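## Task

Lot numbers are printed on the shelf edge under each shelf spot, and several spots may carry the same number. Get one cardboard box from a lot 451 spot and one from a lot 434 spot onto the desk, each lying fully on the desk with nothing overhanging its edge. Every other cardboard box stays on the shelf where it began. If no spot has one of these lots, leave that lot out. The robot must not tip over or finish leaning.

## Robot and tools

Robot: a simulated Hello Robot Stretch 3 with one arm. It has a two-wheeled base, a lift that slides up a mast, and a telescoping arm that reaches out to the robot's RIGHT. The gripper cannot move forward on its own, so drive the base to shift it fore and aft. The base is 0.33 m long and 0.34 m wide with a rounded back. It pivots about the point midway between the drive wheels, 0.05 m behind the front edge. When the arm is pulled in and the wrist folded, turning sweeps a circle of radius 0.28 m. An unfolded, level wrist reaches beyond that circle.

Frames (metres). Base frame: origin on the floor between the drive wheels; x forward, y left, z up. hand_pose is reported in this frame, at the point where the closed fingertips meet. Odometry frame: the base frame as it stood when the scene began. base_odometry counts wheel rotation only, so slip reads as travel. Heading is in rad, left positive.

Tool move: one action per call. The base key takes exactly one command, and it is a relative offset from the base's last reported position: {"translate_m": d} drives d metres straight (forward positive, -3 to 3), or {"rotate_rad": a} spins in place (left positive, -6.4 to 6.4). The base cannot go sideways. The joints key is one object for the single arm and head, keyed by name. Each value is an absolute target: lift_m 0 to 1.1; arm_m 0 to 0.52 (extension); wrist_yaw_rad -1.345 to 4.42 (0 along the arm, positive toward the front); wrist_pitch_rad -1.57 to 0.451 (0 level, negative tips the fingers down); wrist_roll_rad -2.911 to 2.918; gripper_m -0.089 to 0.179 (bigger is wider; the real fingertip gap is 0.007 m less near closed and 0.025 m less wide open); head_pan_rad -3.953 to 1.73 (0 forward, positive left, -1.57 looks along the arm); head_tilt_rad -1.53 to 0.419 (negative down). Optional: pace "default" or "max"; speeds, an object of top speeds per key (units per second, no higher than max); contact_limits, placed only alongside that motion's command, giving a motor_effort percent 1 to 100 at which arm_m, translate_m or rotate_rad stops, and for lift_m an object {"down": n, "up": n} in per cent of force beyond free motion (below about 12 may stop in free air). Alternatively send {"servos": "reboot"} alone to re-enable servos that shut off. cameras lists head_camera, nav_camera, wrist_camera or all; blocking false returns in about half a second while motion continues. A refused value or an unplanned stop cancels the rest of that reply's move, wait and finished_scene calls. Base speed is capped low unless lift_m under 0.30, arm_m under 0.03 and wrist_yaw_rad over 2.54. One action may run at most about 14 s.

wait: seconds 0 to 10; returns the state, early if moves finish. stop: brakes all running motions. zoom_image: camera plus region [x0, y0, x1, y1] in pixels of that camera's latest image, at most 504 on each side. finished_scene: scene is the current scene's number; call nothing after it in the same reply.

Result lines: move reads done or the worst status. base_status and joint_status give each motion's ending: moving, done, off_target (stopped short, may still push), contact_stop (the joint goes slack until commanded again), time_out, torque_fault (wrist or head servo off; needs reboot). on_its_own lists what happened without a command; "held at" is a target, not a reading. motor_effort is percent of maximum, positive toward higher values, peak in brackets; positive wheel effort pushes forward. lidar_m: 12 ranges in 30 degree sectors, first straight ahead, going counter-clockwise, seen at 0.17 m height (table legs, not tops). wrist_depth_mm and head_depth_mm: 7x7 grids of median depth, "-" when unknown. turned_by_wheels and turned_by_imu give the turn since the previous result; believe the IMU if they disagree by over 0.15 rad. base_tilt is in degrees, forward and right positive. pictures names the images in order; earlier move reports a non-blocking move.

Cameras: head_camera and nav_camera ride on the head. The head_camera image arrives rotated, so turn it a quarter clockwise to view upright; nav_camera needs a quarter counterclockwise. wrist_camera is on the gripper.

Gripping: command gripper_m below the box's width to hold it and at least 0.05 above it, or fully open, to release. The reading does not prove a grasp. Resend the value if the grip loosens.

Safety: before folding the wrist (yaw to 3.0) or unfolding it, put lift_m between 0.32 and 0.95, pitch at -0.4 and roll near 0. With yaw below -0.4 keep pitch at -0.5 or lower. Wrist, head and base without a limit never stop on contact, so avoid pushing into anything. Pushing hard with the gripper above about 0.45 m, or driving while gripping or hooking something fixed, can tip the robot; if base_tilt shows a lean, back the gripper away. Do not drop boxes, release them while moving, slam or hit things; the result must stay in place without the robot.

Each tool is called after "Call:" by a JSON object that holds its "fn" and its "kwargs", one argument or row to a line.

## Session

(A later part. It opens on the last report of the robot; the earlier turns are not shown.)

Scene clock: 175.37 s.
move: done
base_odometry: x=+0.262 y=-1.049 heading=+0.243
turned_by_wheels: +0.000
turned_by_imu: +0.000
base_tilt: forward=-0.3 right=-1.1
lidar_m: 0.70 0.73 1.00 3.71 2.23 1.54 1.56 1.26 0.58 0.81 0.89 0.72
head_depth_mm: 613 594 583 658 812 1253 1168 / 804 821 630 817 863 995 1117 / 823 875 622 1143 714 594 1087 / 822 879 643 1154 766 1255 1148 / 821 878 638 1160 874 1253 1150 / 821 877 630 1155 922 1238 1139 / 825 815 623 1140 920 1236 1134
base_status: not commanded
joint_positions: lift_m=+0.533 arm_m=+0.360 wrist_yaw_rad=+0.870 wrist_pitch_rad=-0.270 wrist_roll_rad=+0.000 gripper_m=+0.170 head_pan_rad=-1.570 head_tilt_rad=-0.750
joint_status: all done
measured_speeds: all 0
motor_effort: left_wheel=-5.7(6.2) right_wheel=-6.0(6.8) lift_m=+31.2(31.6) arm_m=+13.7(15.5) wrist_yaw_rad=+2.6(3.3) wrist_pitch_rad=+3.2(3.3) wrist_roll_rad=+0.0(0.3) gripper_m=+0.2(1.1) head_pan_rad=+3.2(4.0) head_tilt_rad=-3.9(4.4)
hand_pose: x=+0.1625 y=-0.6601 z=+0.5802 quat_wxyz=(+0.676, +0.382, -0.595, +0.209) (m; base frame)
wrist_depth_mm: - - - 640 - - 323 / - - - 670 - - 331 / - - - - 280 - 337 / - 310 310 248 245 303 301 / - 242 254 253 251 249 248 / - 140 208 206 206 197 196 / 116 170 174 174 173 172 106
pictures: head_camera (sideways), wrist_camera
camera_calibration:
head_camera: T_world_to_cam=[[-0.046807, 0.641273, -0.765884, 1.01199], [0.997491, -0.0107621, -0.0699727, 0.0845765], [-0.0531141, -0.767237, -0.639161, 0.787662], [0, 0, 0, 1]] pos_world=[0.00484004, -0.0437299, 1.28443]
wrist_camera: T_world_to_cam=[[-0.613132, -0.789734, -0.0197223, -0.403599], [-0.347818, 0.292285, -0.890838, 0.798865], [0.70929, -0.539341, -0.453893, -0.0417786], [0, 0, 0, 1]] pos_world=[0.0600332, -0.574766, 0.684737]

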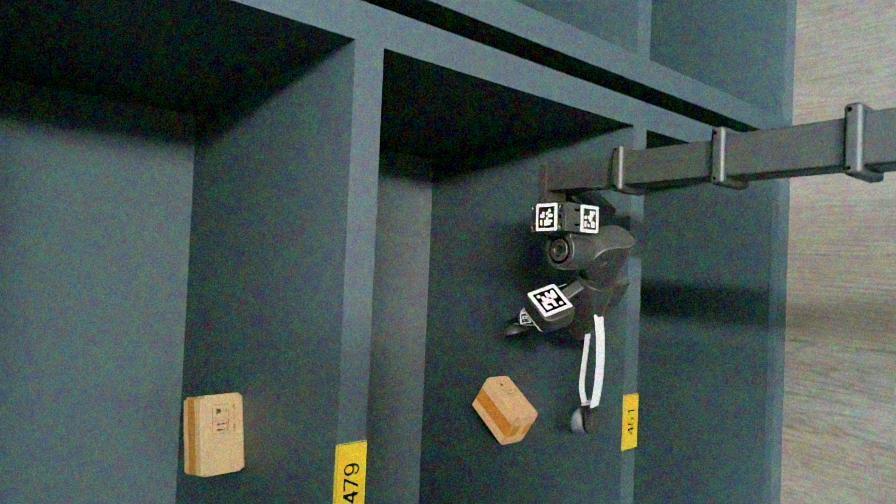

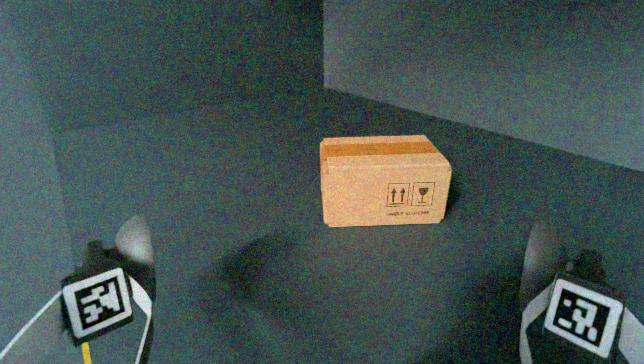

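Call:
{"fn": "move", "kwargs": {
  "joints": {"arm_m": 0.405}
}}

Call:
{"fn": "move", "kwargs": {
  "base": {"translate_m": 0.063},
  "joints": {"arm_m": 0.455},
  "speeds": {"translate_m": 0.05, "arm_m": 0.04},
  "cameras": ["wrist_camera"]
}}

Scene clock: 211.30 s.
move: done
base_odometry: x=+0.262 y=-1.049 heading=+0.243
turned_by_wheels: +0.000
turned_by_imu: +0.000
base_tilt: forward=-0.3 right=-1.2
lidar_m: 0.70 0.73 1.00 3.69 2.23 1.54 1.57 1.26 0.58 0.81 0.89 0.72
head_depth_mm: 613 595 584 657 812 1255 1162 / 807 821 631 819 862 993 1115 / 821 877 623 1143 742 592 1083 / 822 880 641 1158 801 1252 1148 / 822 879 637 1160 874 1245 1142 / 823 881 631 1153 901 1244 1137 / 824 815 622 1140 918 1234 1129
base_status: not commanded
joint_positions: lift_m=+0.533 arm_m=+0.405 wrist_yaw_rad=+0.870 wrist_pitch_rad=-0.270 wrist_roll_rad=+0.000 gripper_m=+0.170 head_pan_rad=-1.570 head_tilt_rad=-0.750
joint_status: all done
measured_speeds: all 0
motor_effort: left_wheel=-6.0(6.0) right_wheel=-6.3(6.5) lift_m=+29.2(30.1) arm_m=+13.2(15.4) wrist_yaw_rad=+2.2(3.1) wrist_pitch_rad=+3.3(3.3) wrist_roll_rad=+0.0(0.4) gripper_m=+0.6(1.1) head_pan_rad=+3.6(3.7) head_tilt_rad=-5.3(6.2)
hand_pose: x=+0.1625 y=-0.7051 z=+0.5802 quat_wxyz=(+0.676, +0.382, -0.595, +0.209) (m; base frame)
wrist_depth_mm: - - - 611 - 335 300 / - - - 646 - - 310 / - - - - - - 318 / 313 312 311 218 244 303 309 / 269 243 254 230 236 248 247 / 123 140 207 205 205 196 196 / 165 170 174 174 173 172 106
pictures: none

Scene clock: 213.27 s.
move: done
base_odometry: x=+0.323 y=-1.034 heading=+0.243
turned_by_wheels: +0.000
turned_by_imu: +0.000
base_tilt: forward=-0.4 right=-1.2
lidar_m: 0.64 0.66 0.91 2.58 1.87 1.59 1.63 1.32 0.61 1.00 0.80 0.66
head_depth_mm: 782 769 638 733 811 1193 1167 / 820 883 631 1060 924 1045 1112 / 819 877 623 1153 872 594 1091 / 823 877 644 1155 872 1257 1150 / 823 880 638 1160 907 1248 1140 / 823 774 632 1149 909 1240 1136 / 825 868 624 1146 919 1230 1132
base_status: done
joint_positions: lift_m=+0.533 arm_m=+0.455 wrist_yaw_rad=+0.870 wrist_pitch_rad=-0.270 wrist_roll_rad=+0.000 gripper_m=+0.170 head_pan_rad=-1.570 head_tilt_rad=-0.750
joint_status: all done
measured_speeds: all 0
motor_effort: left_wheel=+6.4(9.3) right_wheel=+4.8(9.5) lift_m=+28.5(29.8) arm_m=+13.5(14.9) wrist_yaw_rad=+1.2(3.5) wrist_pitch_rad=+3.2(3.3) wrist_roll_rad=-0.1(0.3) gripper_m=+0.2(1.1) head_pan_rad=+3.0(3.6) head_tilt_rad=-5.7(7.3)
hand_pose: x=+0.1625 y=-0.7551 z=+0.5802 quat_wxyz=(+0.676, +0.382, -0.595, +0.209) (m; base frame)
wrist_depth_mm: - - - 540 - 310 262 / - - - 579 - 315 269 / - - - - - 322 279 / 313 313 310 307 305 317 286 / 258 243 244 168 183 250 248 / 123 141 193 147 148 198 195 / 166 169 169 159 163 172 106
pictures: wrist_camera
camera_calibration:
wrist_camera: T_world_to_cam=[[-0.613132, -0.789734, -0.0197223, -0.478624], [-0.347818, 0.292285, -0.890838, 0.826633], [0.70929, -0.539341, -0.453893, -0.093016], [0, 0, 0, 1]] pos_world=[0.0600332, -0.669766, 0.684737]

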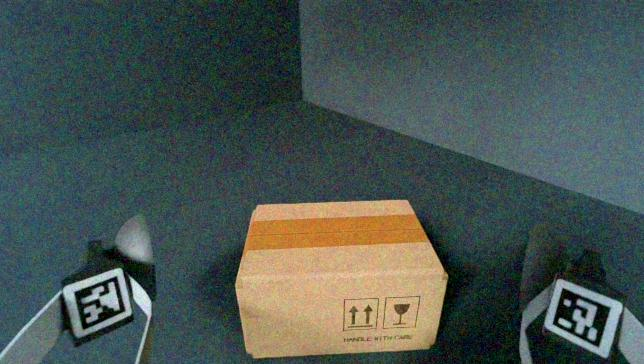

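Call:
{"fn": "move", "kwargs": {
  "joints": {"gripper_m": 0.04}
}}

Call:
{"fn": "move", "kwargs": {
  "joints": {"lift_m": 0.6},
  "pace": "max",
  "cameras": ["wrist_camera"]
}}

Call:
{"fn": "move", "kwargs": {
  "joints": {"arm_m": 0.0},
  "speeds": {"arm_m": 0.25},
  "cameras": ["wrist_camera"]
}}

Scene clock: 276.00 s.
move: done
base_odometry: x=+0.323 y=-1.034 heading=+0.243
turned_by_wheels: +0.000
turned_by_imu: +0.000
base_tilt: forward=-0.3 right=-1.1
lidar_m: 0.64 0.66 0.91 2.58 1.87 1.59 1.63 1.32 0.61 1.00 0.80 0.66
head_depth_mm: 783 770 637 729 816 1191 1165 / 816 882 631 1060 925 1042 1121 / 819 877 623 1159 874 592 1092 / 823 879 643 1154 871 1252 1149 / 822 877 638 1157 894 1251 1146 / 824 775 629 1148 922 1243 1139 / 824 864 624 1141 919 1231 1130
base_status: not commanded
joint_positions: lift_m=+0.533 arm_m=+0.455 wrist_yaw_rad=+0.870 wrist_pitch_rad=-0.270 wrist_roll_rad=+0.000 gripper_m=+0.041 head_pan_rad=-1.570 head_tilt_rad=-0.750
joint_status: all done
measured_speeds: all 0
motor_effort: left_wheel=+6.4(7.0) right_wheel=+5.3(5.9) lift_m=+27.0(28.4) arm_m=+10.2(12.0) wrist_yaw_rad=+1.6(3.3) wrist_pitch_rad=+3.2(3.3) wrist_roll_rad=+0.0(0.3) gripper_m=-16.7(90.6) head_pan_rad=+3.0(3.9) head_tilt_rad=-5.8(6.8)
hand_pose: x=+0.1625 y=-0.7551 z=+0.5802 quat_wxyz=(+0.676, +0.382, -0.595, +0.209) (m; base frame)
wrist_depth_mm: - - - 539 - 310 262 / - - - 576 - 316 270 / - - - - - 322 278 / 313 310 309 308 306 319 287 / 255 255 161 167 167 248 248 / 210 207 139 147 147 204 203 / 182 165 163 160 163 120 172
pictures: none

Scene clock: 277.23 s.
move: done
base_odometry: x=+0.323 y=-1.034 heading=+0.243
turned_by_wheels: +0.000
turned_by_imu: +0.000
base_tilt: forward=-0.3 right=-1.3
lidar_m: 0.64 0.66 0.91 2.58 1.87 1.59 1.63 1.32 0.61 1.00 0.80 0.66
head_depth_mm: 778 770 637 730 814 1197 1169 / 820 878 629 1059 927 962 431 / 819 880 620 1105 638 1182 1129 / 825 880 645 1158 911 1254 1145 / 822 882 638 982 932 1252 1139 / 825 777 630 1144 925 1245 1142 / 825 865 624 1143 919 1237 1136
base_status: not commanded
joint_positions: lift_m=+0.600 arm_m=+0.455 wrist_yaw_rad=+0.870 wrist_pitch_rad=-0.274 wrist_roll_rad=+0.000 gripper_m=+0.041 head_pan_rad=-1.570 head_tilt_rad=-0.750
joint_status: all done
measured_speeds: all 0
motor_effort: left_wheel=+6.2(6.9) right_wheel=+5.5(5.9) lift_m=+31.7(35.3) arm_m=+9.2(10.6) wrist_yaw_rad=+2.4(2.9) wrist_pitch_rad=+4.1(4.1) wrist_roll_rad=+0.1(0.3) gripper_m=-16.6(17.0) head_pan_rad=+3.4(3.5) head_tilt_rad=-6.1(6.9)
hand_pose: x=+0.1622 y=-0.7548 z=+0.6461 quat_wxyz=(+0.676, +0.383, -0.594, +0.208) (m; base frame)
wrist_depth_mm: - - - 544 - 309 260 / - - - 586 - 315 270 / - - - 603 - 322 278 / - - - - 437 329 286 / - - 160 168 168 333 301 / 300 299 139 147 147 292 290 / 262 237 158 159 164 118 246
pictures: wrist_camera
camera_calibration:
wrist_camera: T_world_to_cam=[[-0.613222, -0.789661, -0.0198791, -0.47714], [-0.350888, 0.294861, -0.888783, 0.886245], [0.707698, -0.538045, -0.457898, -0.058863], [0, 0, 0, 1]] pos_world=[0.0600371, -0.669769, 0.751241]

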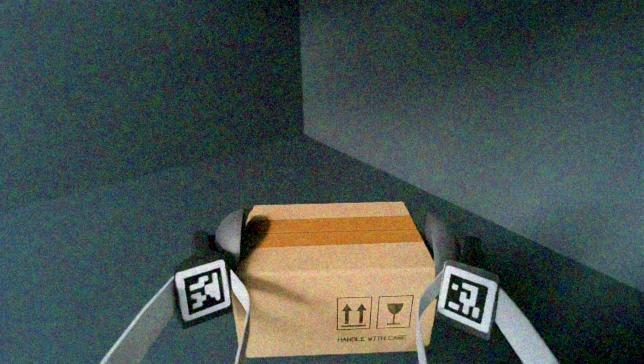

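Scene clock: 281.13 s.
move: done
base_odometry: x=+0.323 y=-1.034 heading=+0.243
turned_by_wheels: +0.000
turned_by_imu: +0.000
base_tilt: forward=-0.3 right=-1.4
lidar_m: 0.64 0.66 0.91 2.58 1.87 1.58 1.63 1.32 0.61 1.00 0.80 0.66
head_depth_mm: 783 768 636 732 813 1190 1170 / 821 884 630 1062 924 1084 1148 / 821 878 623 1154 944 1263 1157 / 823 878 643 1160 939 1263 1147 / 822 879 637 1161 932 1246 483 / 824 774 631 1149 925 1236 1095 / 828 868 623 1141 920 1232 596
base_status: not commanded
joint_positions: lift_m=+0.600 arm_m=+0.001 wrist_yaw_rad=+0.870 wrist_pitch_rad=-0.274 wrist_roll_rad=+0.000 gripper_m=+0.041 head_pan_rad=-1.570 head_tilt_rad=-0.750
joint_status: all done
measured_speeds: all 0
motor_effort: left_wheel=+6.3(6.7) right_wheel=+5.1(6.1) lift_m=+24.6(31.8) arm_m=-13.1(14.8) wrist_yaw_rad=+2.3(3.3) wrist_pitch_rad=+4.0(4.1) wrist_roll_rad=+0.3(0.3) gripper_m=-16.0(17.1) head_pan_rad=+2.8(3.6) head_tilt_rad=-5.4(6.5)
hand_pose: x=+0.1622 y=-0.3004 z=+0.6461 quat_wxyz=(+0.676, +0.383, -0.594, +0.208) (m; base frame)
wrist_depth_mm: 429 462 - - - - - / 449 - - - - - - / 459 - - - - - - / - - - - - - - / 497 - 160 169 168 - - / 536 - 139 147 147 - 308 / - - 155 159 159 104 -
pictures: wrist_camera
camera_calibration:
wrist_camera: T_world_to_cam=[[-0.613251, -0.789636, -0.0199498, -0.118258], [-0.350902, 0.294973, -0.88874, 0.752253], [0.707666, -0.53802, -0.457977, 0.185692], [0, 0, 0, 1]] pos_world=[0.0600372, -0.215369, 0.751241]

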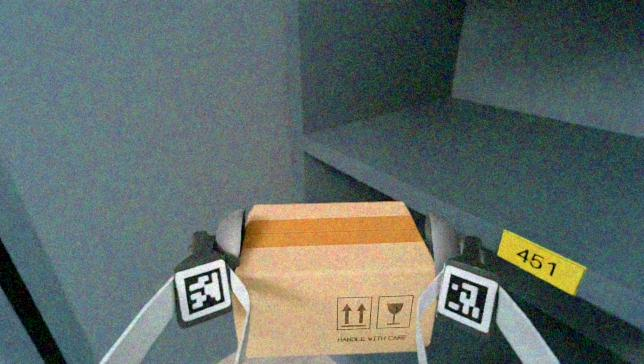

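Call:
{"fn": "move", "kwargs": {
  "base": {"rotate_rad": -1.374},
  "joints": {"lift_m": 0.8, "head_tilt_rad": -0.6},
  "pace": "max"
}}

Call:
{"fn": "move", "kwargs": {
  "base": {"translate_m": -0.8},
  "joints": {"wrist_pitch_rad": -0.25},
  "pace": "max"
}}

Call:
{"fn": "move", "kwargs": {
  "base": {"translate_m": -0.51},
  "pace": "max"
}}

Call:
{"fn": "move", "kwargs": {
  "base": {"rotate_rad": -0.217},
  "joints": {"wrist_yaw_rad": 0.0},
  "pace": "max",
  "cameras": ["head_camera", "nav_camera"]
}}

Scene clock: 297.67 s.
move: done
base_odometry: x=+0.323 y=-1.034 heading=-1.130
turned_by_wheels: -1.374
turned_by_imu: -1.351
base_tilt: forward=-0.2 right=-1.2
lidar_m: 1.00 0.75 0.64 0.64 0.72 1.19 2.60 1.59 1.64 1.32 0.65 0.61
head_depth_mm: 1295 1411 1537 1727 1847 1497 1270 / 1325 1440 1600 1767 1868 1489 1266 / 1350 1474 1637 1842 1872 1491 1245 / 1399 1527 1679 1876 1825 1472 1224 / 1419 1562 1743 1963 1820 1460 1175 / 1398 1211 1349 1428 1649 1446 308 / 1077 1177 1316 1412 1535 1362 455
base_status: done
joint_positions: lift_m=+0.800 arm_m=+0.001 wrist_yaw_rad=+0.871 wrist_pitch_rad=-0.275 wrist_roll_rad=+0.000 gripper_m=+0.041 head_pan_rad=-1.570 head_tilt_rad=-0.600
joint_status: all done
measured_speeds: all 0
motor_effort: left_wheel=+6.1(12.5) right_wheel=-8.2(13.4) lift_m=+24.0(34.6) arm_m=-12.8(13.5) wrist_yaw_rad=+0.5(2.8) wrist_pitch_rad=+4.2(4.3) wrist_roll_rad=-0.3(0.4) gripper_m=-16.8(17.1) head_pan_rad=+2.6(3.7) head_tilt_rad=+2.9(6.2)
hand_pose: x=+0.1621 y=-0.3003 z=+0.8459 quat_wxyz=(+0.676, +0.383, -0.594, +0.207) (m; base frame)
wrist_depth_mm: - - 409 - - - - / - - 587 - - - - / - - 644 - - - - / - - 658 - 900 - - / - - 160 169 160 - - / - - 140 148 146 - - / - 125 153 158 161 123 -
pictures: none

Scene clock: 306.63 s.
move: done
base_odometry: x=-0.018 y=-0.310 heading=-1.130
turned_by_wheels: +0.000
turned_by_imu: -0.001
base_tilt: forward=-0.3 right=-1.2
lidar_m: 1.61 0.96 0.81 0.81 0.91 1.51 2.95 1.10 1.06 1.45 1.64 1.32
head_depth_mm: 1175 1275 1402 1193 941 1429 1241 / 1196 1315 1436 1603 1746 1485 1272 / 1214 1321 1469 1645 1799 1486 1238 / 1230 1351 1494 1680 1799 1470 1229 / 1257 1380 1535 1715 1832 1466 1166 / 1282 1409 1570 1767 1813 1450 308 / 1309 1453 1612 1821 1806 1443 455
base_status: done
joint_positions: lift_m=+0.800 arm_m=+0.001 wrist_yaw_rad=+0.871 wrist_pitch_rad=-0.275 wrist_roll_rad=+0.000 gripper_m=+0.041 head_pan_rad=-1.570 head_tilt_rad=-0.600
joint_status: all done
measured_speeds: all 0
motor_effort: left_wheel=-0.5(9.8) right_wheel=-10.7(15.0) lift_m=+30.4(32.2) arm_m=-10.4(13.1) wrist_yaw_rad=+0.2(3.2) wrist_pitch_rad=+4.1(4.3) wrist_roll_rad=-0.3(0.6) gripper_m=-15.9(17.0) head_pan_rad=+2.9(3.6) head_tilt_rad=+2.1(3.9)
hand_pose: x=+0.1621 y=-0.3003 z=+0.8459 quat_wxyz=(+0.676, +0.383, -0.594, +0.207) (m; base frame)
wrist_depth_mm: - - - - - - - / - - - - - - - / - - - - - - - / - - - - - - - / - - 161 168 168 - - / - - 139 148 147 - - / - - 158 159 164 124 -
pictures: none

Scene clock: 312.70 s.
move: done
base_odometry: x=-0.235 y=+0.151 heading=-1.130
turned_by_wheels: +0.000
turned_by_imu: +0.001
base_tilt: forward=-0.2 right=-1.1
lidar_m: 1.82 1.09 0.92 0.92 1.04 2.46 2.46 1.36 0.75 0.94 1.52 2.04
head_depth_mm: 1086 1178 1297 1138 842 1116 1249 / 1110 1205 1331 1126 835 1405 1269 / 1132 1236 1355 1115 831 1477 1236 / 1152 1264 1375 1100 852 1389 1229 / 1172 1294 1424 1093 853 1458 1169 / 1202 1318 1462 1640 911 1451 308 / 1212 1333 1493 1692 1796 1453 454
base_status: done
joint_positions: lift_m=+0.800 arm_m=+0.001 wrist_yaw_rad=+0.871 wrist_pitch_rad=-0.275 wrist_roll_rad=+0.000 gripper_m=+0.041 head_pan_rad=-1.570 head_tilt_rad=-0.600
joint_status: not commanded
measured_speeds: all 0
motor_effort: left_wheel=-2.3(9.9) right_wheel=-7.5(14.6) lift_m=+24.8(30.7) arm_m=-8.4(10.7) wrist_yaw_rad=+1.6(3.2) wrist_pitch_rad=+4.2(4.3) wrist_roll_rad=+0.0(0.3) gripper_m=-16.5(17.1) head_pan_rad=+2.9(3.1) head_tilt_rad=+1.3(2.7)
hand_pose: x=+0.1621 y=-0.3003 z=+0.8459 quat_wxyz=(+0.676, +0.383, -0.594, +0.207) (m; base frame)
wrist_depth_mm: - - - - - - - / - - - - - - - / - - - - - - - / - - - - - - - / - - 161 168 168 - - / - - 139 147 146 - - / - - 157 159 164 124 -
pictures: none

Scene clock: 313.97 s.
move: done
base_odometry: x=-0.235 y=+0.151 heading=-1.347
turned_by_wheels: -0.217
turned_by_imu: -0.213
base_tilt: forward=-0.4 right=-1.1
lidar_m: 1.81 1.30 0.95 0.92 0.95 1.31 2.46 1.36 0.75 0.94 1.42 1.92
head_depth_mm: 1121 1233 1367 1128 842 1421 1272 / 1126 1239 1371 1122 836 1451 1277 / 1124 1233 1373 1113 827 1357 1176 / 1123 1233 1376 1099 823 518 326 / 1124 1234 1351 1090 818 1387 1221 / 1122 1240 1341 1085 814 1383 1188 / 1125 1226 1374 1462 837 1442 1214
base_status: done
joint_positions: lift_m=+0.800 arm_m=+0.001 wrist_yaw_rad=+0.002 wrist_pitch_rad=-0.275 wrist_roll_rad=+0.000 gripper_m=+0.041 head_pan_rad=-1.570 head_tilt_rad=-0.600
joint_status: all done
measured_speeds: all 0
motor_effort: left_wheel=+7.5(11.8) right_wheel=-10.3(15.0) lift_m=+27.4(27.5) arm_m=-9.0(9.2) wrist_yaw_rad=-1.0(10.1) wrist_pitch_rad=+4.2(4.3) wrist_roll_rad=-0.3(0.3) gripper_m=-15.9(16.8) head_pan_rad=+3.1(3.1) head_tilt_rad=+1.2(1.9)
hand_pose: x=-0.0211 y=-0.3856 z=+0.8459 quat_wxyz=(+0.701, +0.098, -0.700, -0.097) (m; base frame)
wrist_depth_mm: - - - - - - - / - - - - - - - / - - - - - - - / - - - - - - - / - - 160 168 168 - - / - - 140 147 147 - - / - - 158 160 163 118 -
pictures: head_camera (sideways), nav_camera (sideways)
camera_calibration:
head_camera: T_world_to_cam=[[-0.0467536, 0.519896, -0.852949, 1.12549], [0.997499, -0.0210196, -0.067489, 0.0813571], [-0.0530159, -0.853971, -0.517613, 0.629501], [0, 0, 0, 1]] pos_world=[0.00484048, -0.0458493, 1.29131]
nav_camera: T_world_to_cam=[[0.0175182, -0.542463, 0.839897, -1.04988], [-0.999788, -0.018573, 0.00885738, 0.0447945], [0.0107946, -0.839874, -0.542673, 0.659432], [0, 0, 0, 1]] pos_world=[0.0560587, -0.0148506, 1.23925]

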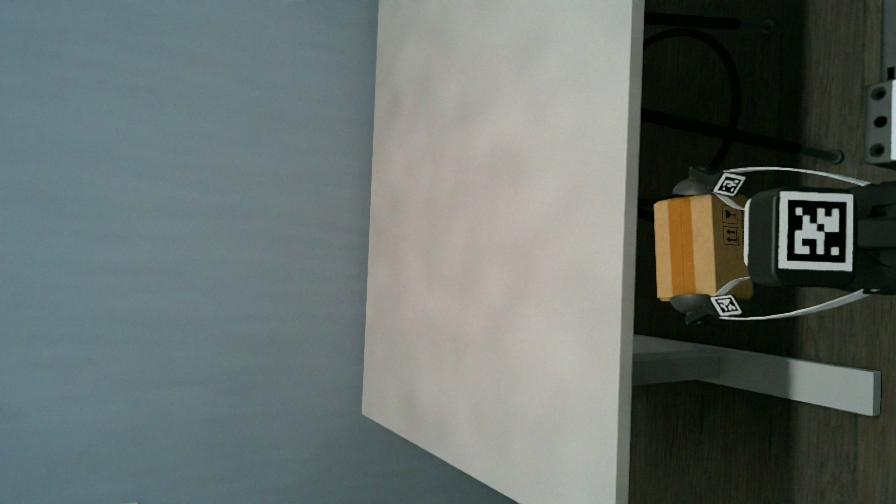

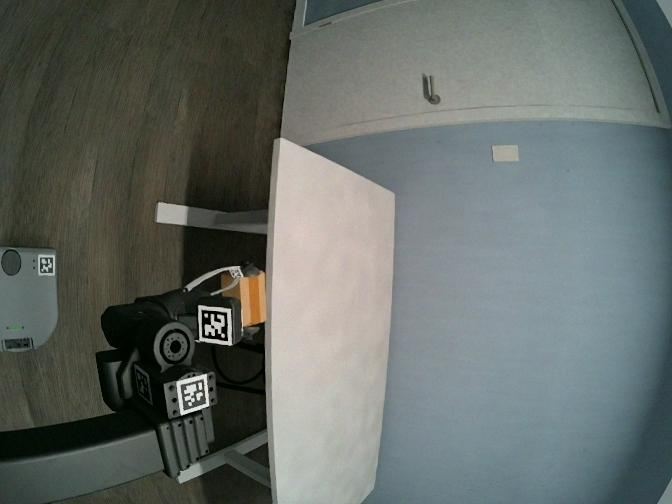

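Call:
{"fn": "move", "kwargs": {
  "joints": {"arm_m": 0.32},
  "speeds": {"arm_m": 0.2}
}}

Call:
{"fn": "move", "kwargs": {
  "joints": {"lift_m": 0.732}
}}

Call:
{"fn": "move", "kwargs": {
  "joints": {"lift_m": 0.713},
  "speeds": {"lift_m": 0.03},
  "cameras": ["wrist_camera"]
}}

Scene clock: 329.90 s.
move: done
base_odometry: x=-0.235 y=+0.151 heading=-1.347
turned_by_wheels: +0.000
turned_by_imu: +0.000
base_tilt: forward=-0.2 right=-1.1
lidar_m: 1.81 1.30 0.95 0.92 0.95 1.31 2.46 1.36 0.75 0.94 1.42 1.91
head_depth_mm: 1122 1229 1367 1129 844 342 288 / 1123 1235 1362 1121 419 341 1211 / 1122 1232 1375 970 502 1479 1221 / 1121 1231 1364 1102 539 1472 1234 / 1124 1228 1339 1094 819 1426 1226 / 1123 1226 1337 1076 812 1381 1191 / 1123 1228 1370 1459 835 1435 1217
base_status: not commanded
joint_positions: lift_m=+0.800 arm_m=+0.320 wrist_yaw_rad=+0.002 wrist_pitch_rad=-0.275 wrist_roll_rad=+0.000 gripper_m=+0.041 head_pan_rad=-1.570 head_tilt_rad=-0.600
joint_status: all done
measured_speeds: all 0
motor_effort: left_wheel=+7.2(7.9) right_wheel=-9.2(10.5) lift_m=+27.3(31.8) arm_m=+12.9(15.4) wrist_yaw_rad=-1.8(4.1) wrist_pitch_rad=+4.2(4.3) wrist_roll_rad=+0.0(0.3) gripper_m=-15.9(16.7) head_pan_rad=+2.4(3.1) head_tilt_rad=+0.5(1.5)
hand_pose: x=-0.0211 y=-0.7050 z=+0.8459 quat_wxyz=(+0.701, +0.098, -0.700, -0.097) (m; base frame)
wrist_depth_mm: - - - - - - - / - - - - - - - / 853 - - - - - - / 900 - - - - - - / - - 159 169 168 - - / - - 140 148 147 - - / - - 152 158 159 104 -
pictures: none

Scene clock: 331.37 s.
move: done
base_odometry: x=-0.235 y=+0.151 heading=-1.347
turned_by_wheels: +0.000
turned_by_imu: +0.000
base_tilt: forward=-0.3 right=-1.2
lidar_m: 1.81 1.30 0.95 0.92 0.96 1.31 2.46 1.36 0.75 0.94 1.42 1.91
head_depth_mm: 1124 1232 1368 1137 842 1423 1198 / 1124 1231 1369 1117 810 401 349 / 1118 1237 1371 1110 530 1401 1226 / 1123 1227 1370 1103 559 1429 1229 / 1124 1238 1342 1094 813 1424 1222 / 1123 1234 1347 1082 812 1375 1187 / 1124 1242 1371 1466 837 1448 1210
base_status: not commanded
joint_positions: lift_m=+0.732 arm_m=+0.320 wrist_yaw_rad=+0.002 wrist_pitch_rad=-0.275 wrist_roll_rad=+0.000 gripper_m=+0.041 head_pan_rad=-1.570 head_tilt_rad=-0.600
joint_status: all done
measured_speeds: all 0
motor_effort: left_wheel=+6.7(7.6) right_wheel=-10.5(10.8) lift_m=+24.0(27.4) arm_m=+10.5(12.7) wrist_yaw_rad=-2.3(2.9) wrist_pitch_rad=+4.1(4.3) wrist_roll_rad=+0.0(0.3) gripper_m=-16.6(16.8) head_pan_rad=+3.0(3.2) head_tilt_rad=+0.4(1.0)
hand_pose: x=-0.0211 y=-0.7050 z=+0.7779 quat_wxyz=(+0.701, +0.098, -0.700, -0.097) (m; base frame)
wrist_depth_mm: - - - - - - - / - - - - - - - / 841 - - - - - - / - - - - - - - / - - 160 168 167 - - / - - 140 148 147 - - / - - 152 158 158 104 -
pictures: none

Scene clock: 332.43 s.
move: done
base_odometry: x=-0.235 y=+0.151 heading=-1.347
turned_by_wheels: +0.000
turned_by_imu: +0.000
base_tilt: forward=-0.3 right=-1.2
lidar_m: 1.81 1.30 0.95 0.92 0.95 1.31 2.45 1.36 0.75 0.94 1.42 1.91
head_depth_mm: 1126 1231 1374 1136 842 1416 1246 / 1125 1235 1371 1128 835 424 358 / 1119 1239 1368 1115 547 1364 1207 / 1123 1231 1360 1097 583 1422 1231 / 1122 1231 1345 1091 816 1435 1227 / 1128 1235 1347 1079 812 1382 1185 / 1119 1232 1379 1465 838 1453 1213
base_status: not commanded
joint_positions: lift_m=+0.713 arm_m=+0.320 wrist_yaw_rad=+0.002 wrist_pitch_rad=-0.251 wrist_roll_rad=+0.000 gripper_m=+0.041 head_pan_rad=-1.570 head_tilt_rad=-0.600
joint_status: all done
measured_speeds: all 0
motor_effort: left_wheel=+6.8(7.4) right_wheel=-9.4(10.2) lift_m=+20.9(26.2) arm_m=+8.5(10.5) wrist_yaw_rad=-2.7(3.6) wrist_pitch_rad=-0.2(4.3) wrist_roll_rad=-0.1(0.3) gripper_m=-15.9(16.6) head_pan_rad=+2.7(3.0) head_tilt_rad=+0.5(1.0)
hand_pose: x=-0.0211 y=-0.7072 z=+0.7648 quat_wxyz=(+0.702, +0.089, -0.701, -0.088) (m; base frame)
wrist_depth_mm: - - - - - - - / - - - - - - - / 828 - - - - - - / - - - - - - - / - - 157 167 159 - - / - - 134 146 146 - - / - - 152 158 159 103 -
pictures: wrist_camera
camera_calibration:
wrist_camera: T_world_to_cam=[[-0.998926, -0.0422435, -0.0190094, -0.0297467], [-0.00138962, 0.437504, -0.899216, 1.02964], [0.0463027, -0.898224, -0.437093, -0.133809], [0, 0, 0, 1]] pos_world=[-0.0220883, -0.571919, 0.866818]

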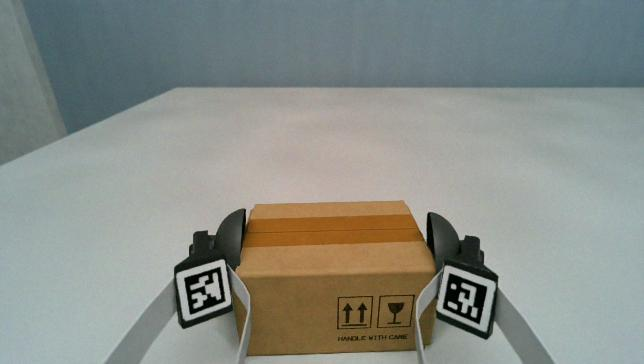

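Call:
{"fn": "move", "kwargs": {
  "joints": {"gripper_m": 0.17}
}}

Call:
{"fn": "move", "kwargs": {
  "joints": {"arm_m": 0.0},
  "speeds": {"arm_m": 0.3},
  "cameras": ["head_camera"]
}}

Call:
{"fn": "move", "kwargs": {
  "joints": {"wrist_yaw_rad": 3.0, "wrist_pitch_rad": -0.4, "lift_m": 0.34, "gripper_m": 0.1},
  "pace": "max"
}}

Call:
{"fn": "move", "kwargs": {
  "joints": {"lift_m": 0.27},
  "pace": "max"
}}

Call:
{"fn": "move", "kwargs": {
  "base": {"translate_m": -1.9},
  "pace": "max"
}}

Call:
{"fn": "move", "kwargs": {
  "base": {"rotate_rad": 1.586},
  "pace": "max",
  "cameras": ["nav_camera"]
}}

Scene clock: 369.03 s.
move: done
base_odometry: x=-0.235 y=+0.151 heading=-1.347
turned_by_wheels: +0.000
turned_by_imu: +0.000
base_tilt: forward=-0.2 right=-1.2
lidar_m: 1.81 1.30 0.95 0.92 0.95 1.31 2.46 1.36 0.75 0.94 1.42 1.92
head_depth_mm: 1119 1233 1364 1137 843 1422 1254 / 1123 1235 1368 1118 835 423 359 / 1125 1228 1361 1111 548 1361 1212 / 1125 1230 1361 1104 583 1433 1229 / 1121 1233 1349 1094 809 1430 1223 / 1124 1225 1357 1083 811 1375 1188 / 1128 1235 1370 1459 837 1445 1211
base_status: not commanded
joint_positions: lift_m=+0.713 arm_m=+0.320 wrist_yaw_rad=+0.001 wrist_pitch_rad=-0.263 wrist_roll_rad=+0.000 gripper_m=+0.170 head_pan_rad=-1.570 head_tilt_rad=-0.600
joint_status: all done
measured_speeds: all 0
motor_effort: left_wheel=+6.7(7.4) right_wheel=-10.1(10.7) lift_m=+31.0(31.1) arm_m=+1.0(3.6) wrist_yaw_rad=-1.0(3.1) wrist_pitch_rad=+2.0(2.1) wrist_roll_rad=-0.1(0.3) gripper_m=+0.7(82.8) head_pan_rad=+2.4(2.8) head_tilt_rad=-0.9(1.3)
hand_pose: x=-0.0212 y=-0.7061 z=+0.7617 quat_wxyz=(+0.701, +0.094, -0.701, -0.093) (m; base frame)
wrist_depth_mm: - - - - - - - / - - - - - - - / - - - - - - - / - - - - - - - / - 143 - 160 160 - - / - 124 146 148 149 - - / - - - 159 161 - 106
pictures: none

Scene clock: 372.33 s.
move: done
base_odometry: x=-0.235 y=+0.151 heading=-1.347
turned_by_wheels: +0.000
turned_by_imu: +0.000
base_tilt: forward=-0.4 right=-1.3
lidar_m: 1.81 1.30 0.95 0.92 0.95 1.31 2.46 1.36 0.75 0.94 1.42 1.92
head_depth_mm: 1127 1231 1370 1137 844 1416 1250 / 1122 1233 1374 1125 837 1458 1243 / 1119 1230 1365 1107 829 1476 1202 / 1119 1238 1370 1101 819 1467 390 / 1125 1240 1355 1094 817 1431 1190 / 1126 1234 1354 1075 815 1383 1189 / 1125 1239 1371 1468 836 1444 1215
base_status: not commanded
joint_positions: lift_m=+0.713 arm_m=+0.001 wrist_yaw_rad=+0.001 wrist_pitch_rad=-0.264 wrist_roll_rad=+0.000 gripper_m=+0.170 head_pan_rad=-1.570 head_tilt_rad=-0.600
joint_status: all done
measured_speeds: all 0
motor_effort: left_wheel=+6.8(7.4) right_wheel=-9.5(10.3) lift_m=+23.9(31.2) arm_m=-13.1(14.7) wrist_yaw_rad=-2.8(2.8) wrist_pitch_rad=+2.2(2.3) wrist_roll_rad=-0.2(0.3) gripper_m=+0.5(1.2) head_pan_rad=+2.2(3.1) head_tilt_rad=-0.9(1.9)
hand_pose: x=-0.0212 y=-0.3866 z=+0.7615 quat_wxyz=(+0.701, +0.094, -0.701, -0.093) (m; base frame)
wrist_depth_mm: - - - - - - - / - - - 453 - - - / - - - 438 - - - / - - - - - - - / - - - - - 140 - / 123 141 - - - 134 - / 116 975 979 - - 983 106
pictures: head_camera (sideways)
camera_calibration:
head_camera: T_world_to_cam=[[-0.0467536, 0.519896, -0.852949, 1.12549], [0.997499, -0.0210196, -0.067489, 0.0813571], [-0.0530159, -0.853971, -0.517613, 0.629501], [0, 0, 0, 1]] pos_world=[0.00484048, -0.0458493, 1.29131]

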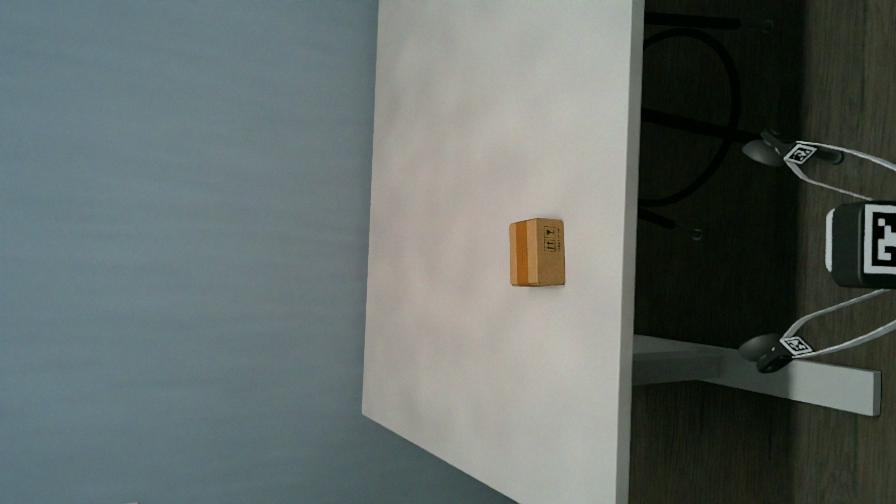

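Scene clock: 375.60 s.
move: done
base_odometry: x=-0.235 y=+0.151 heading=-1.347
turned_by_wheels: +0.000
turned_by_imu: +0.000
base_tilt: forward=-0.4 right=-1.2
lidar_m: 1.81 1.30 0.95 0.92 0.95 1.31 2.45 1.36 0.75 0.94 1.42 1.91
head_depth_mm: 1128 1228 1360 1135 844 1421 1248 / 1124 1231 1374 1127 836 1448 1248 / 1123 1229 1374 1110 829 1479 1228 / 1118 1234 1371 1101 816 1459 1227 / 1124 1232 1345 1092 816 1425 1225 / 1122 1241 1356 1079 815 1378 1185 / 1122 1230 1365 1454 835 1445 1216
base_status: not commanded
joint_positions: lift_m=+0.340 arm_m=+0.001 wrist_yaw_rad=+2.997 wrist_pitch_rad=-0.414 wrist_roll_rad=+0.000 gripper_m=+0.100 head_pan_rad=-1.570 head_tilt_rad=-0.600
joint_status: all done
measured_speeds: all 0
motor_effort: left_wheel=+6.7(7.4) right_wheel=-9.0(10.3) lift_m=+24.0(26.1) arm_m=-11.0(13.2) wrist_yaw_rad=+2.1(6.5) wrist_pitch_rad=+2.1(5.0) wrist_roll_rad=-0.1(0.3) gripper_m=+0.3(82.1) head_pan_rad=+2.1(2.8) head_tilt_rad=-0.9(2.2)
hand_pose: x=+0.0112 y=+0.0770 z=+0.3535 quat_wxyz=(+0.195, +0.700, +0.095, +0.680) (m; base frame)
wrist_depth_mm: - 137 - - 905 - - / - 148 - - - - - / 978 162 987 - - - - / 837 186 755 805 798 794 789 / 685 656 218 675 670 660 662 / 582 125 246 569 555 549 563 / 526 319 277 333 501 470 496
pictures: none

Scene clock: 376.83 s.
move: done
base_odometry: x=-0.235 y=+0.151 heading=-1.347
turned_by_wheels: +0.000
turned_by_imu: +0.000
base_tilt: forward=-0.3 right=-1.3
lidar_m: 1.82 1.30 0.95 0.92 0.96 1.31 2.46 1.36 0.75 0.94 1.42 1.92
head_depth_mm: 1120 1234 1363 1134 843 1422 1244 / 1125 1233 1378 1122 835 1444 1238 / 1124 1230 1370 1115 830 1471 1230 / 1117 1226 1366 1105 819 1467 1232 / 1120 1231 1349 1093 817 1430 1223 / 1129 1228 1350 1081 813 1384 1189 / 1128 1231 1369 1461 834 1453 1216
base_status: not commanded
joint_positions: lift_m=+0.270 arm_m=+0.001 wrist_yaw_rad=+2.997 wrist_pitch_rad=-0.415 wrist_roll_rad=+0.000 gripper_m=+0.100 head_pan_rad=-1.570 head_tilt_rad=-0.600
joint_status: all done
measured_speeds: all 0
motor_effort: left_wheel=+7.1(7.3) right_wheel=-9.6(10.6) lift_m=+27.0(27.0) arm_m=-10.4(11.3) wrist_yaw_rad=+2.0(3.2) wrist_pitch_rad=+2.3(2.3) wrist_roll_rad=-0.1(0.2) gripper_m=-0.1(0.9) head_pan_rad=+2.1(2.7) head_tilt_rad=-1.6(2.2)
hand_pose: x=+0.0112 y=+0.0769 z=+0.2834 quat_wxyz=(+0.195, +0.700, +0.095, +0.680) (m; base frame)
wrist_depth_mm: - 137 - - 901 - - / - 148 - - - - - / 867 162 842 878 872 857 851 / 705 186 645 692 688 689 675 / 591 567 217 578 574 567 564 / 499 125 245 296 472 468 481 / 448 249 252 258 425 401 418
pictures: none

Scene clock: 384.60 s.
move: done
base_odometry: x=-0.658 y=+2.003 heading=-1.347
turned_by_wheels: +0.000
turned_by_imu: -0.002
base_tilt: forward=-0.5 right=-1.0
lidar_m: 3.55 1.31 1.03 2.23 0.82 0.60 0.58 0.60 0.82 1.36 1.23 1.60
head_depth_mm: 1121 1227 1370 1491 1525 1407 1245 / 1119 1233 1358 1530 1721 1493 1245 / 1120 1228 1361 1529 1723 1481 1235 / 1120 1230 1369 1532 1719 1470 1232 / 1122 1228 1369 1534 1700 1464 1223 / 1119 1228 1361 1529 1693 1461 1214 / 1117 1222 1370 1530 1681 1452 1209
base_status: done
joint_positions: lift_m=+0.270 arm_m=+0.001 wrist_yaw_rad=+2.997 wrist_pitch_rad=-0.415 wrist_roll_rad=+0.000 gripper_m=+0.100 head_pan_rad=-1.570 head_tilt_rad=-0.600
joint_status: not commanded
measured_speeds: all 0
motor_effort: left_wheel=-1.4(10.0) right_wheel=-6.9(18.2) lift_m=+24.8(30.7) arm_m=-6.2(10.9) wrist_yaw_rad=+1.4(3.6) wrist_pitch_rad=+2.3(2.4) wrist_roll_rad=+0.0(0.5) gripper_m=+0.0(1.0) head_pan_rad=+1.8(2.9) head_tilt_rad=-3.0(3.1)
hand_pose: x=+0.0111 y=+0.0770 z=+0.2834 quat_wxyz=(+0.195, +0.700, +0.096, +0.680) (m; base frame)
wrist_depth_mm: - 137 - - - - - / - 148 - - - - - / 808 161 842 886 862 858 844 / 715 186 636 699 690 689 685 / 581 562 217 565 570 566 563 / 497 125 244 300 475 472 484 / 444 249 254 259 425 401 419
pictures: none

Scene clock: 386.73 s.
move: done
base_odometry: x=-0.658 y=+2.003 heading=+0.239
turned_by_wheels: +1.586
turned_by_imu: +1.554
base_tilt: forward=-0.4 right=-1.1
lidar_m: 2.26 0.82 0.60 0.57 0.59 0.81 1.36 1.23 1.92 3.67 1.31 1.02
head_depth_mm: 3367 3637 1878 2367 1886 1501 1243 / 3320 3598 3513 2500 1863 1493 1240 / 3422 3677 3675 2485 1856 1473 1237 / 3392 3623 3624 2462 1841 1474 1224 / 3452 3766 3637 2426 1813 1462 1225 / 3401 3683 3495 2402 1822 1452 1220 / 2695 2748 2768 2402 1804 1447 1207
base_status: done
joint_positions: lift_m=+0.270 arm_m=+0.001 wrist_yaw_rad=+2.997 wrist_pitch_rad=-0.415 wrist_roll_rad=+0.000 gripper_m=+0.100 head_pan_rad=-1.570 head_tilt_rad=-0.600
joint_status: not commanded
measured_speeds: all 0
motor_effort: left_wheel=-6.5(15.1) right_wheel=+7.0(14.6) lift_m=+27.6(27.6) arm_m=-12.5(13.4) wrist_yaw_rad=+2.1(3.3) wrist_pitch_rad=+2.2(2.3) wrist_roll_rad=+0.0(0.3) gripper_m=+0.1(0.8) head_pan_rad=+2.4(2.7) head_tilt_rad=-2.7(4.1)
hand_pose: x=+0.0111 y=+0.0770 z=+0.2834 quat_wxyz=(+0.195, +0.700, +0.096, +0.680) (m; base frame)
wrist_depth_mm: 527 137 558 569 584 604 619 / 577 148 592 610 623 - - / 613 161 171 - - - - / 665 182 192 673 690 688 674 / 589 565 218 574 573 565 560 / 497 125 245 298 475 472 486 / 448 249 252 259 424 405 421
pictures: nav_camera (sideways)
camera_calibration:
nav_camera: T_world_to_cam=[[0.0175182, -0.542463, 0.839897, -1.04988], [-0.999788, -0.018573, 0.00885738, 0.0447945], [0.0107946, -0.839874, -0.542673, 0.659432], [0, 0, 0, 1]] pos_world=[0.0560587, -0.0148506, 1.23925]

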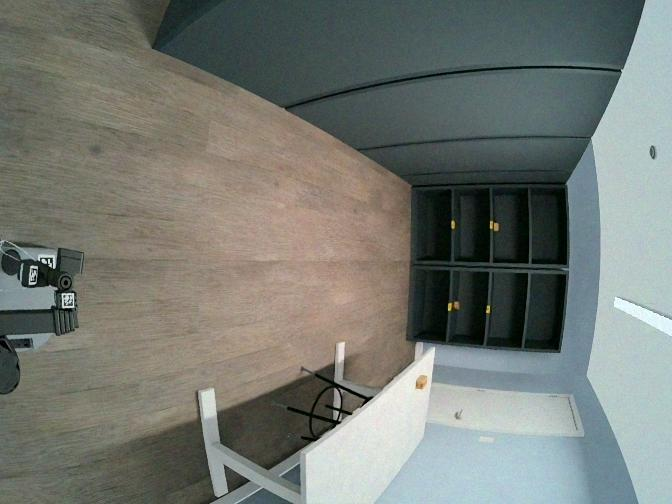

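Call:
{"fn": "move", "kwargs": {
  "base": {"translate_m": 1.92},
  "pace": "max"
}}

Call:
{"fn": "move", "kwargs": {
  "base": {"rotate_rad": -1.58},
  "joints": {"head_pan_rad": -1.0, "head_tilt_rad": -0.5},
  "pace": "max",
  "cameras": ["head_camera", "nav_camera"]
}}

Scene clock: 401.60 s.
move: done
base_odometry: x=+1.208 y=+2.458 heading=+0.239
turned_by_wheels: +0.000
turned_by_imu: +0.002
base_tilt: forward=-0.3 right=-1.2
lidar_m: 0.48 0.50 0.60 0.58 0.60 0.82 2.26 0.68 1.38 1.90 0.68 0.50
head_depth_mm: 1854 1967 1878 1489 1655 1449 1236 / 2637 2292 2267 2357 1800 1493 1246 / 3456 3715 3440 2465 1858 1481 1232 / 3453 3747 3697 2443 1837 1471 1224 / 3433 3687 3371 2417 1825 1464 1217 / 2090 2172 2242 2196 1804 1460 1217 / 1405 1416 1448 1471 1522 1402 1220
base_status: done
joint_positions: lift_m=+0.270 arm_m=+0.001 wrist_yaw_rad=+2.997 wrist_pitch_rad=-0.415 wrist_roll_rad=+0.000 gripper_m=+0.100 head_pan_rad=-1.570 head_tilt_rad=-0.600
joint_status: not commanded
measured_speeds: all 0
motor_effort: left_wheel=+3.0(11.0) right_wheel=+2.6(17.3) lift_m=+25.3(31.3) arm_m=+2.7(8.4) wrist_yaw_rad=+1.9(2.9) wrist_pitch_rad=+2.1(2.3) wrist_roll_rad=+0.0(0.3) gripper_m=+0.5(1.0) head_pan_rad=+2.1(2.7) head_tilt_rad=-4.0(5.4)
hand_pose: x=+0.0110 y=+0.0770 z=+0.2834 quat_wxyz=(+0.195, +0.700, +0.096, +0.680) (m; base frame)
wrist_depth_mm: 537 137 550 568 588 608 527 / 575 147 604 621 627 663 512 / 624 161 170 - - 709 528 / 666 182 191 668 689 691 526 / 589 570 217 579 572 572 531 / 505 125 243 297 477 467 480 / 444 250 254 259 426 402 421
pictures: none

Scene clock: 403.73 s.
move: done
base_odometry: x=+1.208 y=+2.458 heading=-1.340
turned_by_wheels: -1.580
turned_by_imu: -1.549
base_tilt: forward=-0.4 right=-1.2
lidar_m: 1.80 0.68 0.50 0.48 0.50 0.60 0.58 0.60 0.83 2.33 0.69 1.40
head_depth_mm: 2715 2920 3061 3065 2115 1627 1321 / 2798 3087 3177 2977 2098 1627 1321 / 754 837 944 1081 1848 1555 1308 / 639 699 771 858 974 1115 1238 / 559 608 659 730 814 924 1058 / 821 1195 1206 859 1208 1042 1216 / 1048 1305 1077 1513 1176 1446 1265
base_status: done
joint_positions: lift_m=+0.270 arm_m=+0.001 wrist_yaw_rad=+2.997 wrist_pitch_rad=-0.415 wrist_roll_rad=+0.000 gripper_m=+0.100 head_pan_rad=-0.996 head_tilt_rad=-0.500
joint_status: all done
measured_speeds: all 0
motor_effort: left_wheel=+6.2(15.0) right_wheel=-8.6(14.1) lift_m=+25.5(26.0) arm_m=-5.2(5.2) wrist_yaw_rad=+2.2(3.3) wrist_pitch_rad=+2.1(2.4) wrist_roll_rad=+0.0(0.3) gripper_m=+0.4(0.9) head_pan_rad=-3.2(5.4) head_tilt_rad=+4.0(7.4)
hand_pose: x=+0.0110 y=+0.0769 z=+0.2834 quat_wxyz=(+0.195, +0.700, +0.096, +0.680) (m; base frame)
wrist_depth_mm: 451 137 468 486 494 511 524 / 494 148 513 526 540 540 - / 529 161 171 - - - - / - 178 188 - - 654 646 / 584 548 217 579 575 568 561 / 494 125 243 297 479 470 479 / 448 249 252 259 426 405 421
pictures: head_camera (sideways), nav_camera (sideways)
camera_calibration:
head_camera: T_world_to_cam=[[-0.273865, 0.337997, -0.90042, 1.18885], [0.852857, 0.518093, -0.0649179, 0.0789353], [0.44456, -0.785708, -0.430151, 0.512674], [0, 0, 0, 1]] pos_world=[0.0303497, -0.039912, 1.29611]
nav_camera: T_world_to_cam=[[0.262183, -0.373823, 0.889672, -1.11628], [-0.830244, -0.557301, 0.0105027, 0.0415617], [0.491889, -0.741398, -0.456479, 0.544314], [0, 0, 0, 1]] pos_world=[0.0594336, 0.00942541, 1.24115]

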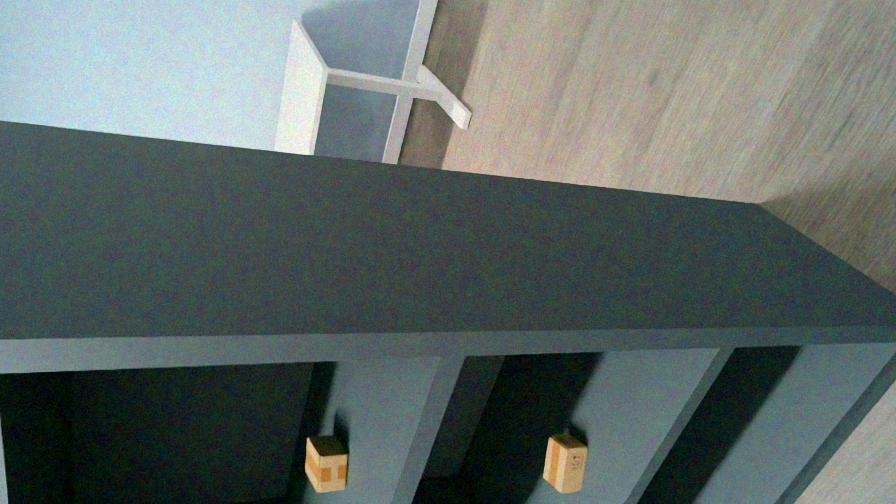

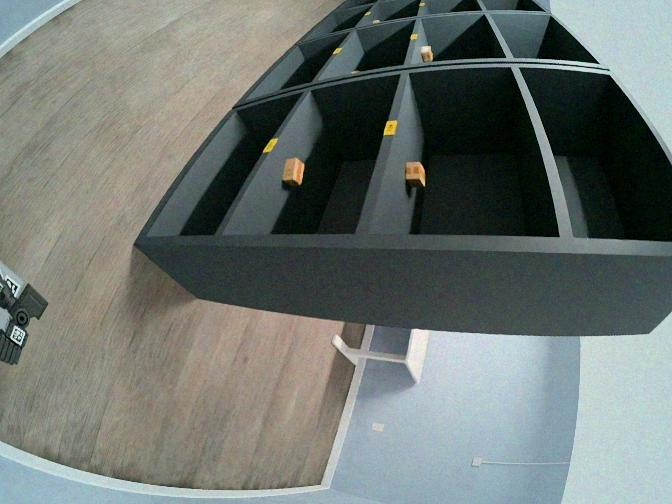

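Call:
{"fn": "zoom_image", "kwargs": {
  "camera": "nav_camera",
  "region": [250, 100, 410, 180]
}}

Call:
{"fn": "zoom_image", "kwargs": {
  "camera": "nav_camera",
  "region": [320, 0, 440, 70]
}}

Call:
{"fn": "move", "kwargs": {
  "base": {"translate_m": 1.0},
  "joints": {"head_pan_rad": -1.25, "head_tilt_rad": -0.6},
  "pace": "max",
  "cameras": ["head_camera", "nav_camera"]
}}

Scaled by 3.150 from the camera's 672x504 image, which has a finer 792x594 frame.

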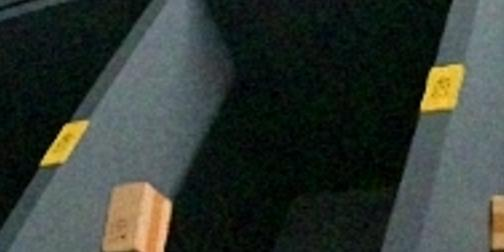

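Scaled by 4.200 from the camera's 672x504 image, which has a finer 792x594 frame.

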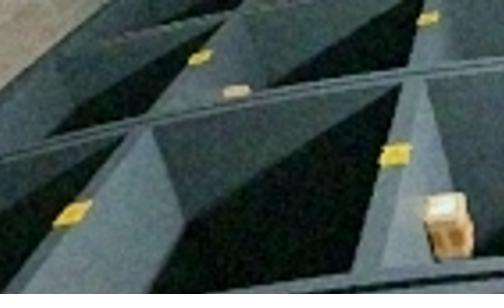

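Scene clock: 418.77 s.
move: done
base_odometry: x=+1.436 y=+1.484 heading=-1.341
turned_by_wheels: +0.000
turned_by_imu: +0.001
base_tilt: forward=-0.3 right=-1.2
lidar_m: 1.76 0.66 0.49 0.47 0.49 0.68 1.57 0.75 0.75 0.98 0.63 1.36
head_depth_mm: 773 836 885 603 1084 833 1095 / 797 867 908 627 1105 879 1120 / 821 898 898 652 1099 874 1156 / 792 879 871 651 1084 894 1155 / 617 672 720 679 930 916 1123 / 502 548 605 677 779 915 1135 / 499 554 625 719 1032 1299 1178
base_status: done
joint_positions: lift_m=+0.270 arm_m=+0.001 wrist_yaw_rad=+2.998 wrist_pitch_rad=-0.415 wrist_roll_rad=+0.000 gripper_m=+0.100 head_pan_rad=-1.250 head_tilt_rad=-0.600
joint_status: all done
measured_speeds: all 0
motor_effort: left_wheel=+1.0(14.8) right_wheel=+6.1(12.3) lift_m=+26.8(27.8) arm_m=-10.9(13.3) wrist_yaw_rad=+2.2(2.9) wrist_pitch_rad=+2.2(2.3) wrist_roll_rad=-0.1(0.3) gripper_m=+0.3(0.9) head_pan_rad=+3.3(5.9) head_tilt_rad=-5.0(6.7)
hand_pose: x=+0.0110 y=+0.0770 z=+0.2834 quat_wxyz=(+0.195, +0.700, +0.096, +0.680) (m; base frame)
wrist_depth_mm: 442 137 468 478 488 500 508 / 487 147 502 515 532 537 544 / 525 162 195 - - - - / - 178 187 - - 632 645 / 569 551 217 574 572 566 559 / 501 125 243 297 469 473 479 / 448 249 254 259 426 403 422
pictures: head_camera (sideways), nav_camera (sideways)
camera_calibration:
head_camera: T_world_to_cam=[[-0.207931, 0.479105, -0.852774, 1.12622], [0.953492, 0.293779, -0.0674379, 0.0815821], [0.218217, -0.827135, -0.517908, 0.628288], [0, 0, 0, 1]] pos_world=[0.019285, -0.0438663, 1.29131]
nav_camera: T_world_to_cam=[[0.187285, -0.509732, 0.839701, -1.05067], [-0.943231, -0.33202, 0.00882669, 0.0443893], [0.274299, -0.793685, -0.542977, 0.658213], [0, 0, 0, 1]] pos_world=[0.0580974, 0.00159194, 1.23925]

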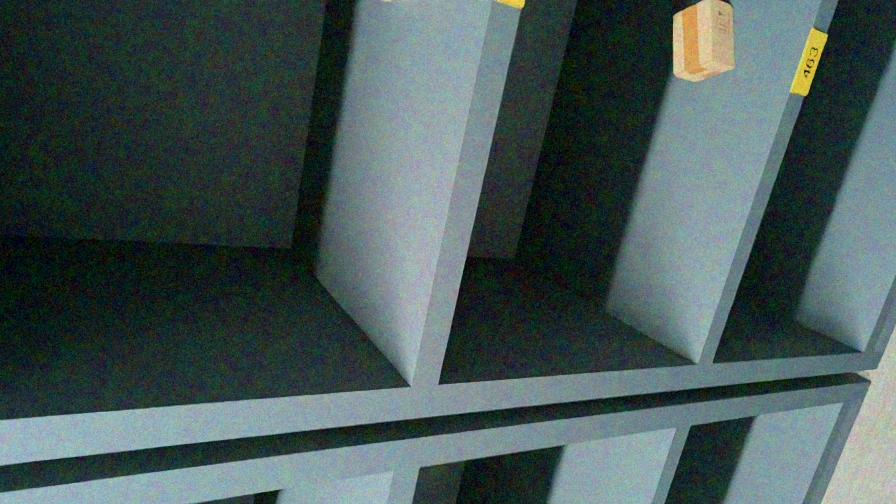

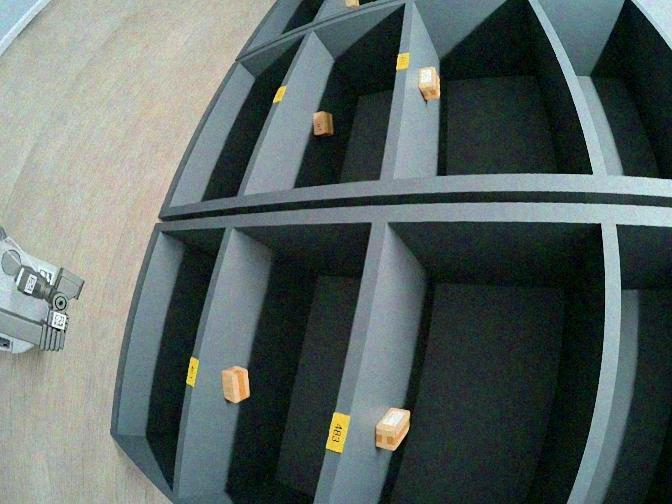

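Call:
{"fn": "zoom_image", "kwargs": {
  "camera": "nav_camera",
  "region": [260, 40, 420, 110]
}}

Call:
{"fn": "move", "kwargs": {
  "base": {"translate_m": 0.95},
  "pace": "max",
  "cameras": ["head_camera", "nav_camera"]
}}

Call:
{"fn": "zoom_image", "kwargs": {
  "camera": "nav_camera",
  "region": [260, 0, 440, 120]
}}

Scaled by 3.150 from the camera's 672x504 image, which has a finer 792x594 frame.

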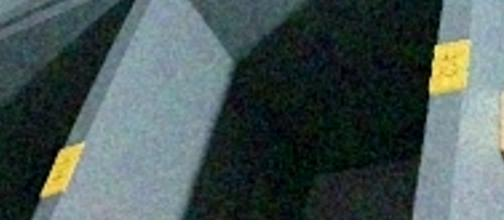

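Scene clock: 428.30 s.
move: done
base_odometry: x=+1.653 y=+0.559 heading=-1.341
turned_by_wheels: +0.000
turned_by_imu: +0.001
base_tilt: forward=-0.3 right=-1.2
lidar_m: 1.73 0.65 0.48 0.46 0.48 0.66 1.89 0.76 0.76 0.99 0.63 1.36
head_depth_mm: 780 847 891 602 1090 886 1101 / 803 879 909 628 1100 880 1140 / 828 910 901 656 1094 875 1162 / 772 864 840 683 1087 895 1157 / 598 653 717 712 906 917 1127 / 498 547 612 690 789 945 1143 / 509 570 653 1281 1064 1286 1186
base_status: done
joint_positions: lift_m=+0.270 arm_m=+0.001 wrist_yaw_rad=+2.998 wrist_pitch_rad=-0.415 wrist_roll_rad=+0.000 gripper_m=+0.100 head_pan_rad=-1.250 head_tilt_rad=-0.600
joint_status: not commanded
measured_speeds: all 0
motor_effort: left_wheel=+1.3(15.2) right_wheel=+5.9(13.0) lift_m=+29.1(29.8) arm_m=-7.7(10.2) wrist_yaw_rad=+1.5(3.3) wrist_pitch_rad=+2.2(2.4) wrist_roll_rad=-0.2(0.4) gripper_m=+0.5(1.1) head_pan_rad=+2.7(3.8) head_tilt_rad=-3.7(5.0)
hand_pose: x=+0.0110 y=+0.0770 z=+0.2834 quat_wxyz=(+0.195, +0.700, +0.096, +0.680) (m; base frame)
wrist_depth_mm: 435 137 457 467 478 487 501 / 474 148 490 507 526 529 537 / 517 162 520 539 - - - / - 178 188 - - - 644 / 575 547 216 578 572 567 559 / 498 125 244 299 475 469 483 / 442 249 253 259 423 402 421
pictures: head_camera (sideways), nav_camera (sideways)
camera_calibration:
head_camera: T_world_to_cam=[[-0.208085, 0.479036, -0.852775, 1.12622], [0.953435, 0.29394, -0.0675297, 0.081709], [0.218315, -0.827118, -0.517895, 0.62827], [0, 0, 0, 1]] pos_world=[0.0192848, -0.0438663, 1.29131]
nav_camera: T_world_to_cam=[[0.187403, -0.509704, 0.839692, -1.05067], [-0.943148, -0.332257, 0.00880834, 0.0444089], [0.274504, -0.793604, -0.542992, 0.658219], [0, 0, 0, 1]] pos_world=[0.0580988, 0.00159187, 1.23925]

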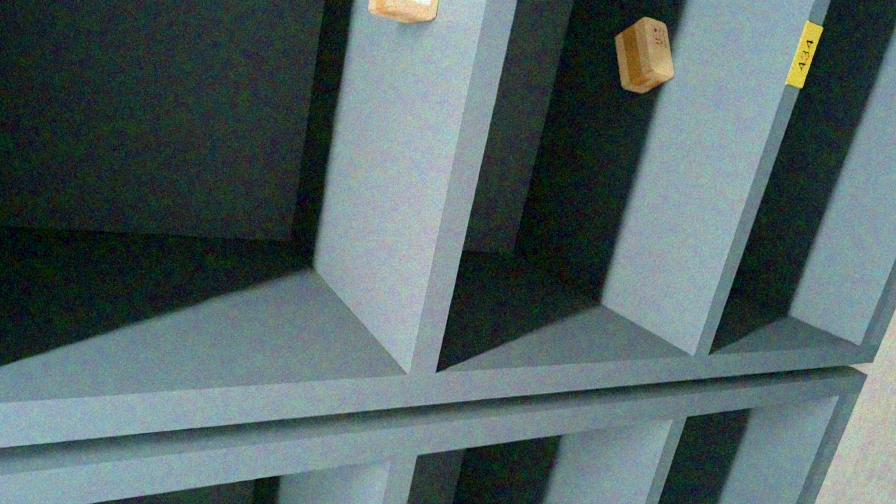

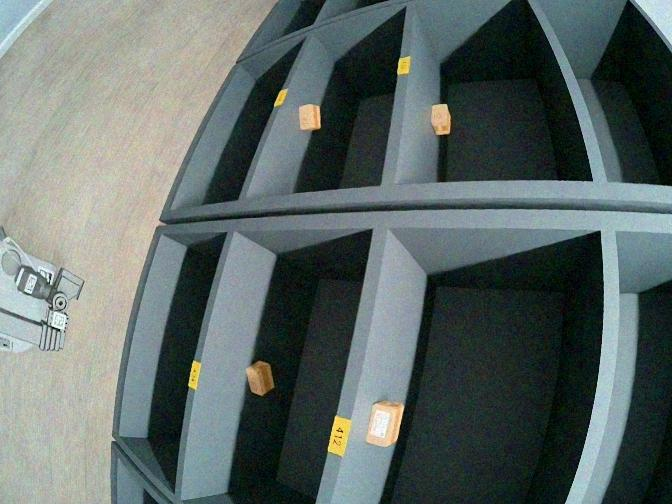

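Scaled by 2.800 from the camera's 672x504 image, which has a finer 792x594 frame.

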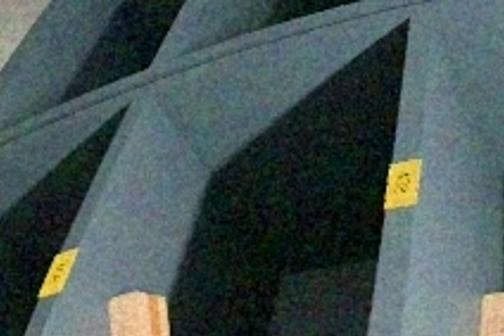

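Call:
{"fn": "zoom_image", "kwargs": {
  "camera": "head_camera",
  "region": [600, 0, 860, 110]
}}

Scaled by 1.938 from the camera's 896x504 image, which has a finer 1280x720 frame.

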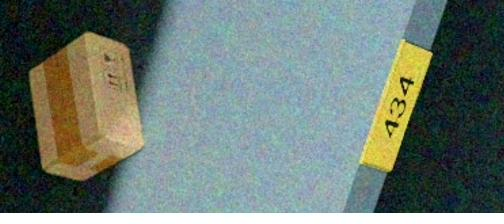

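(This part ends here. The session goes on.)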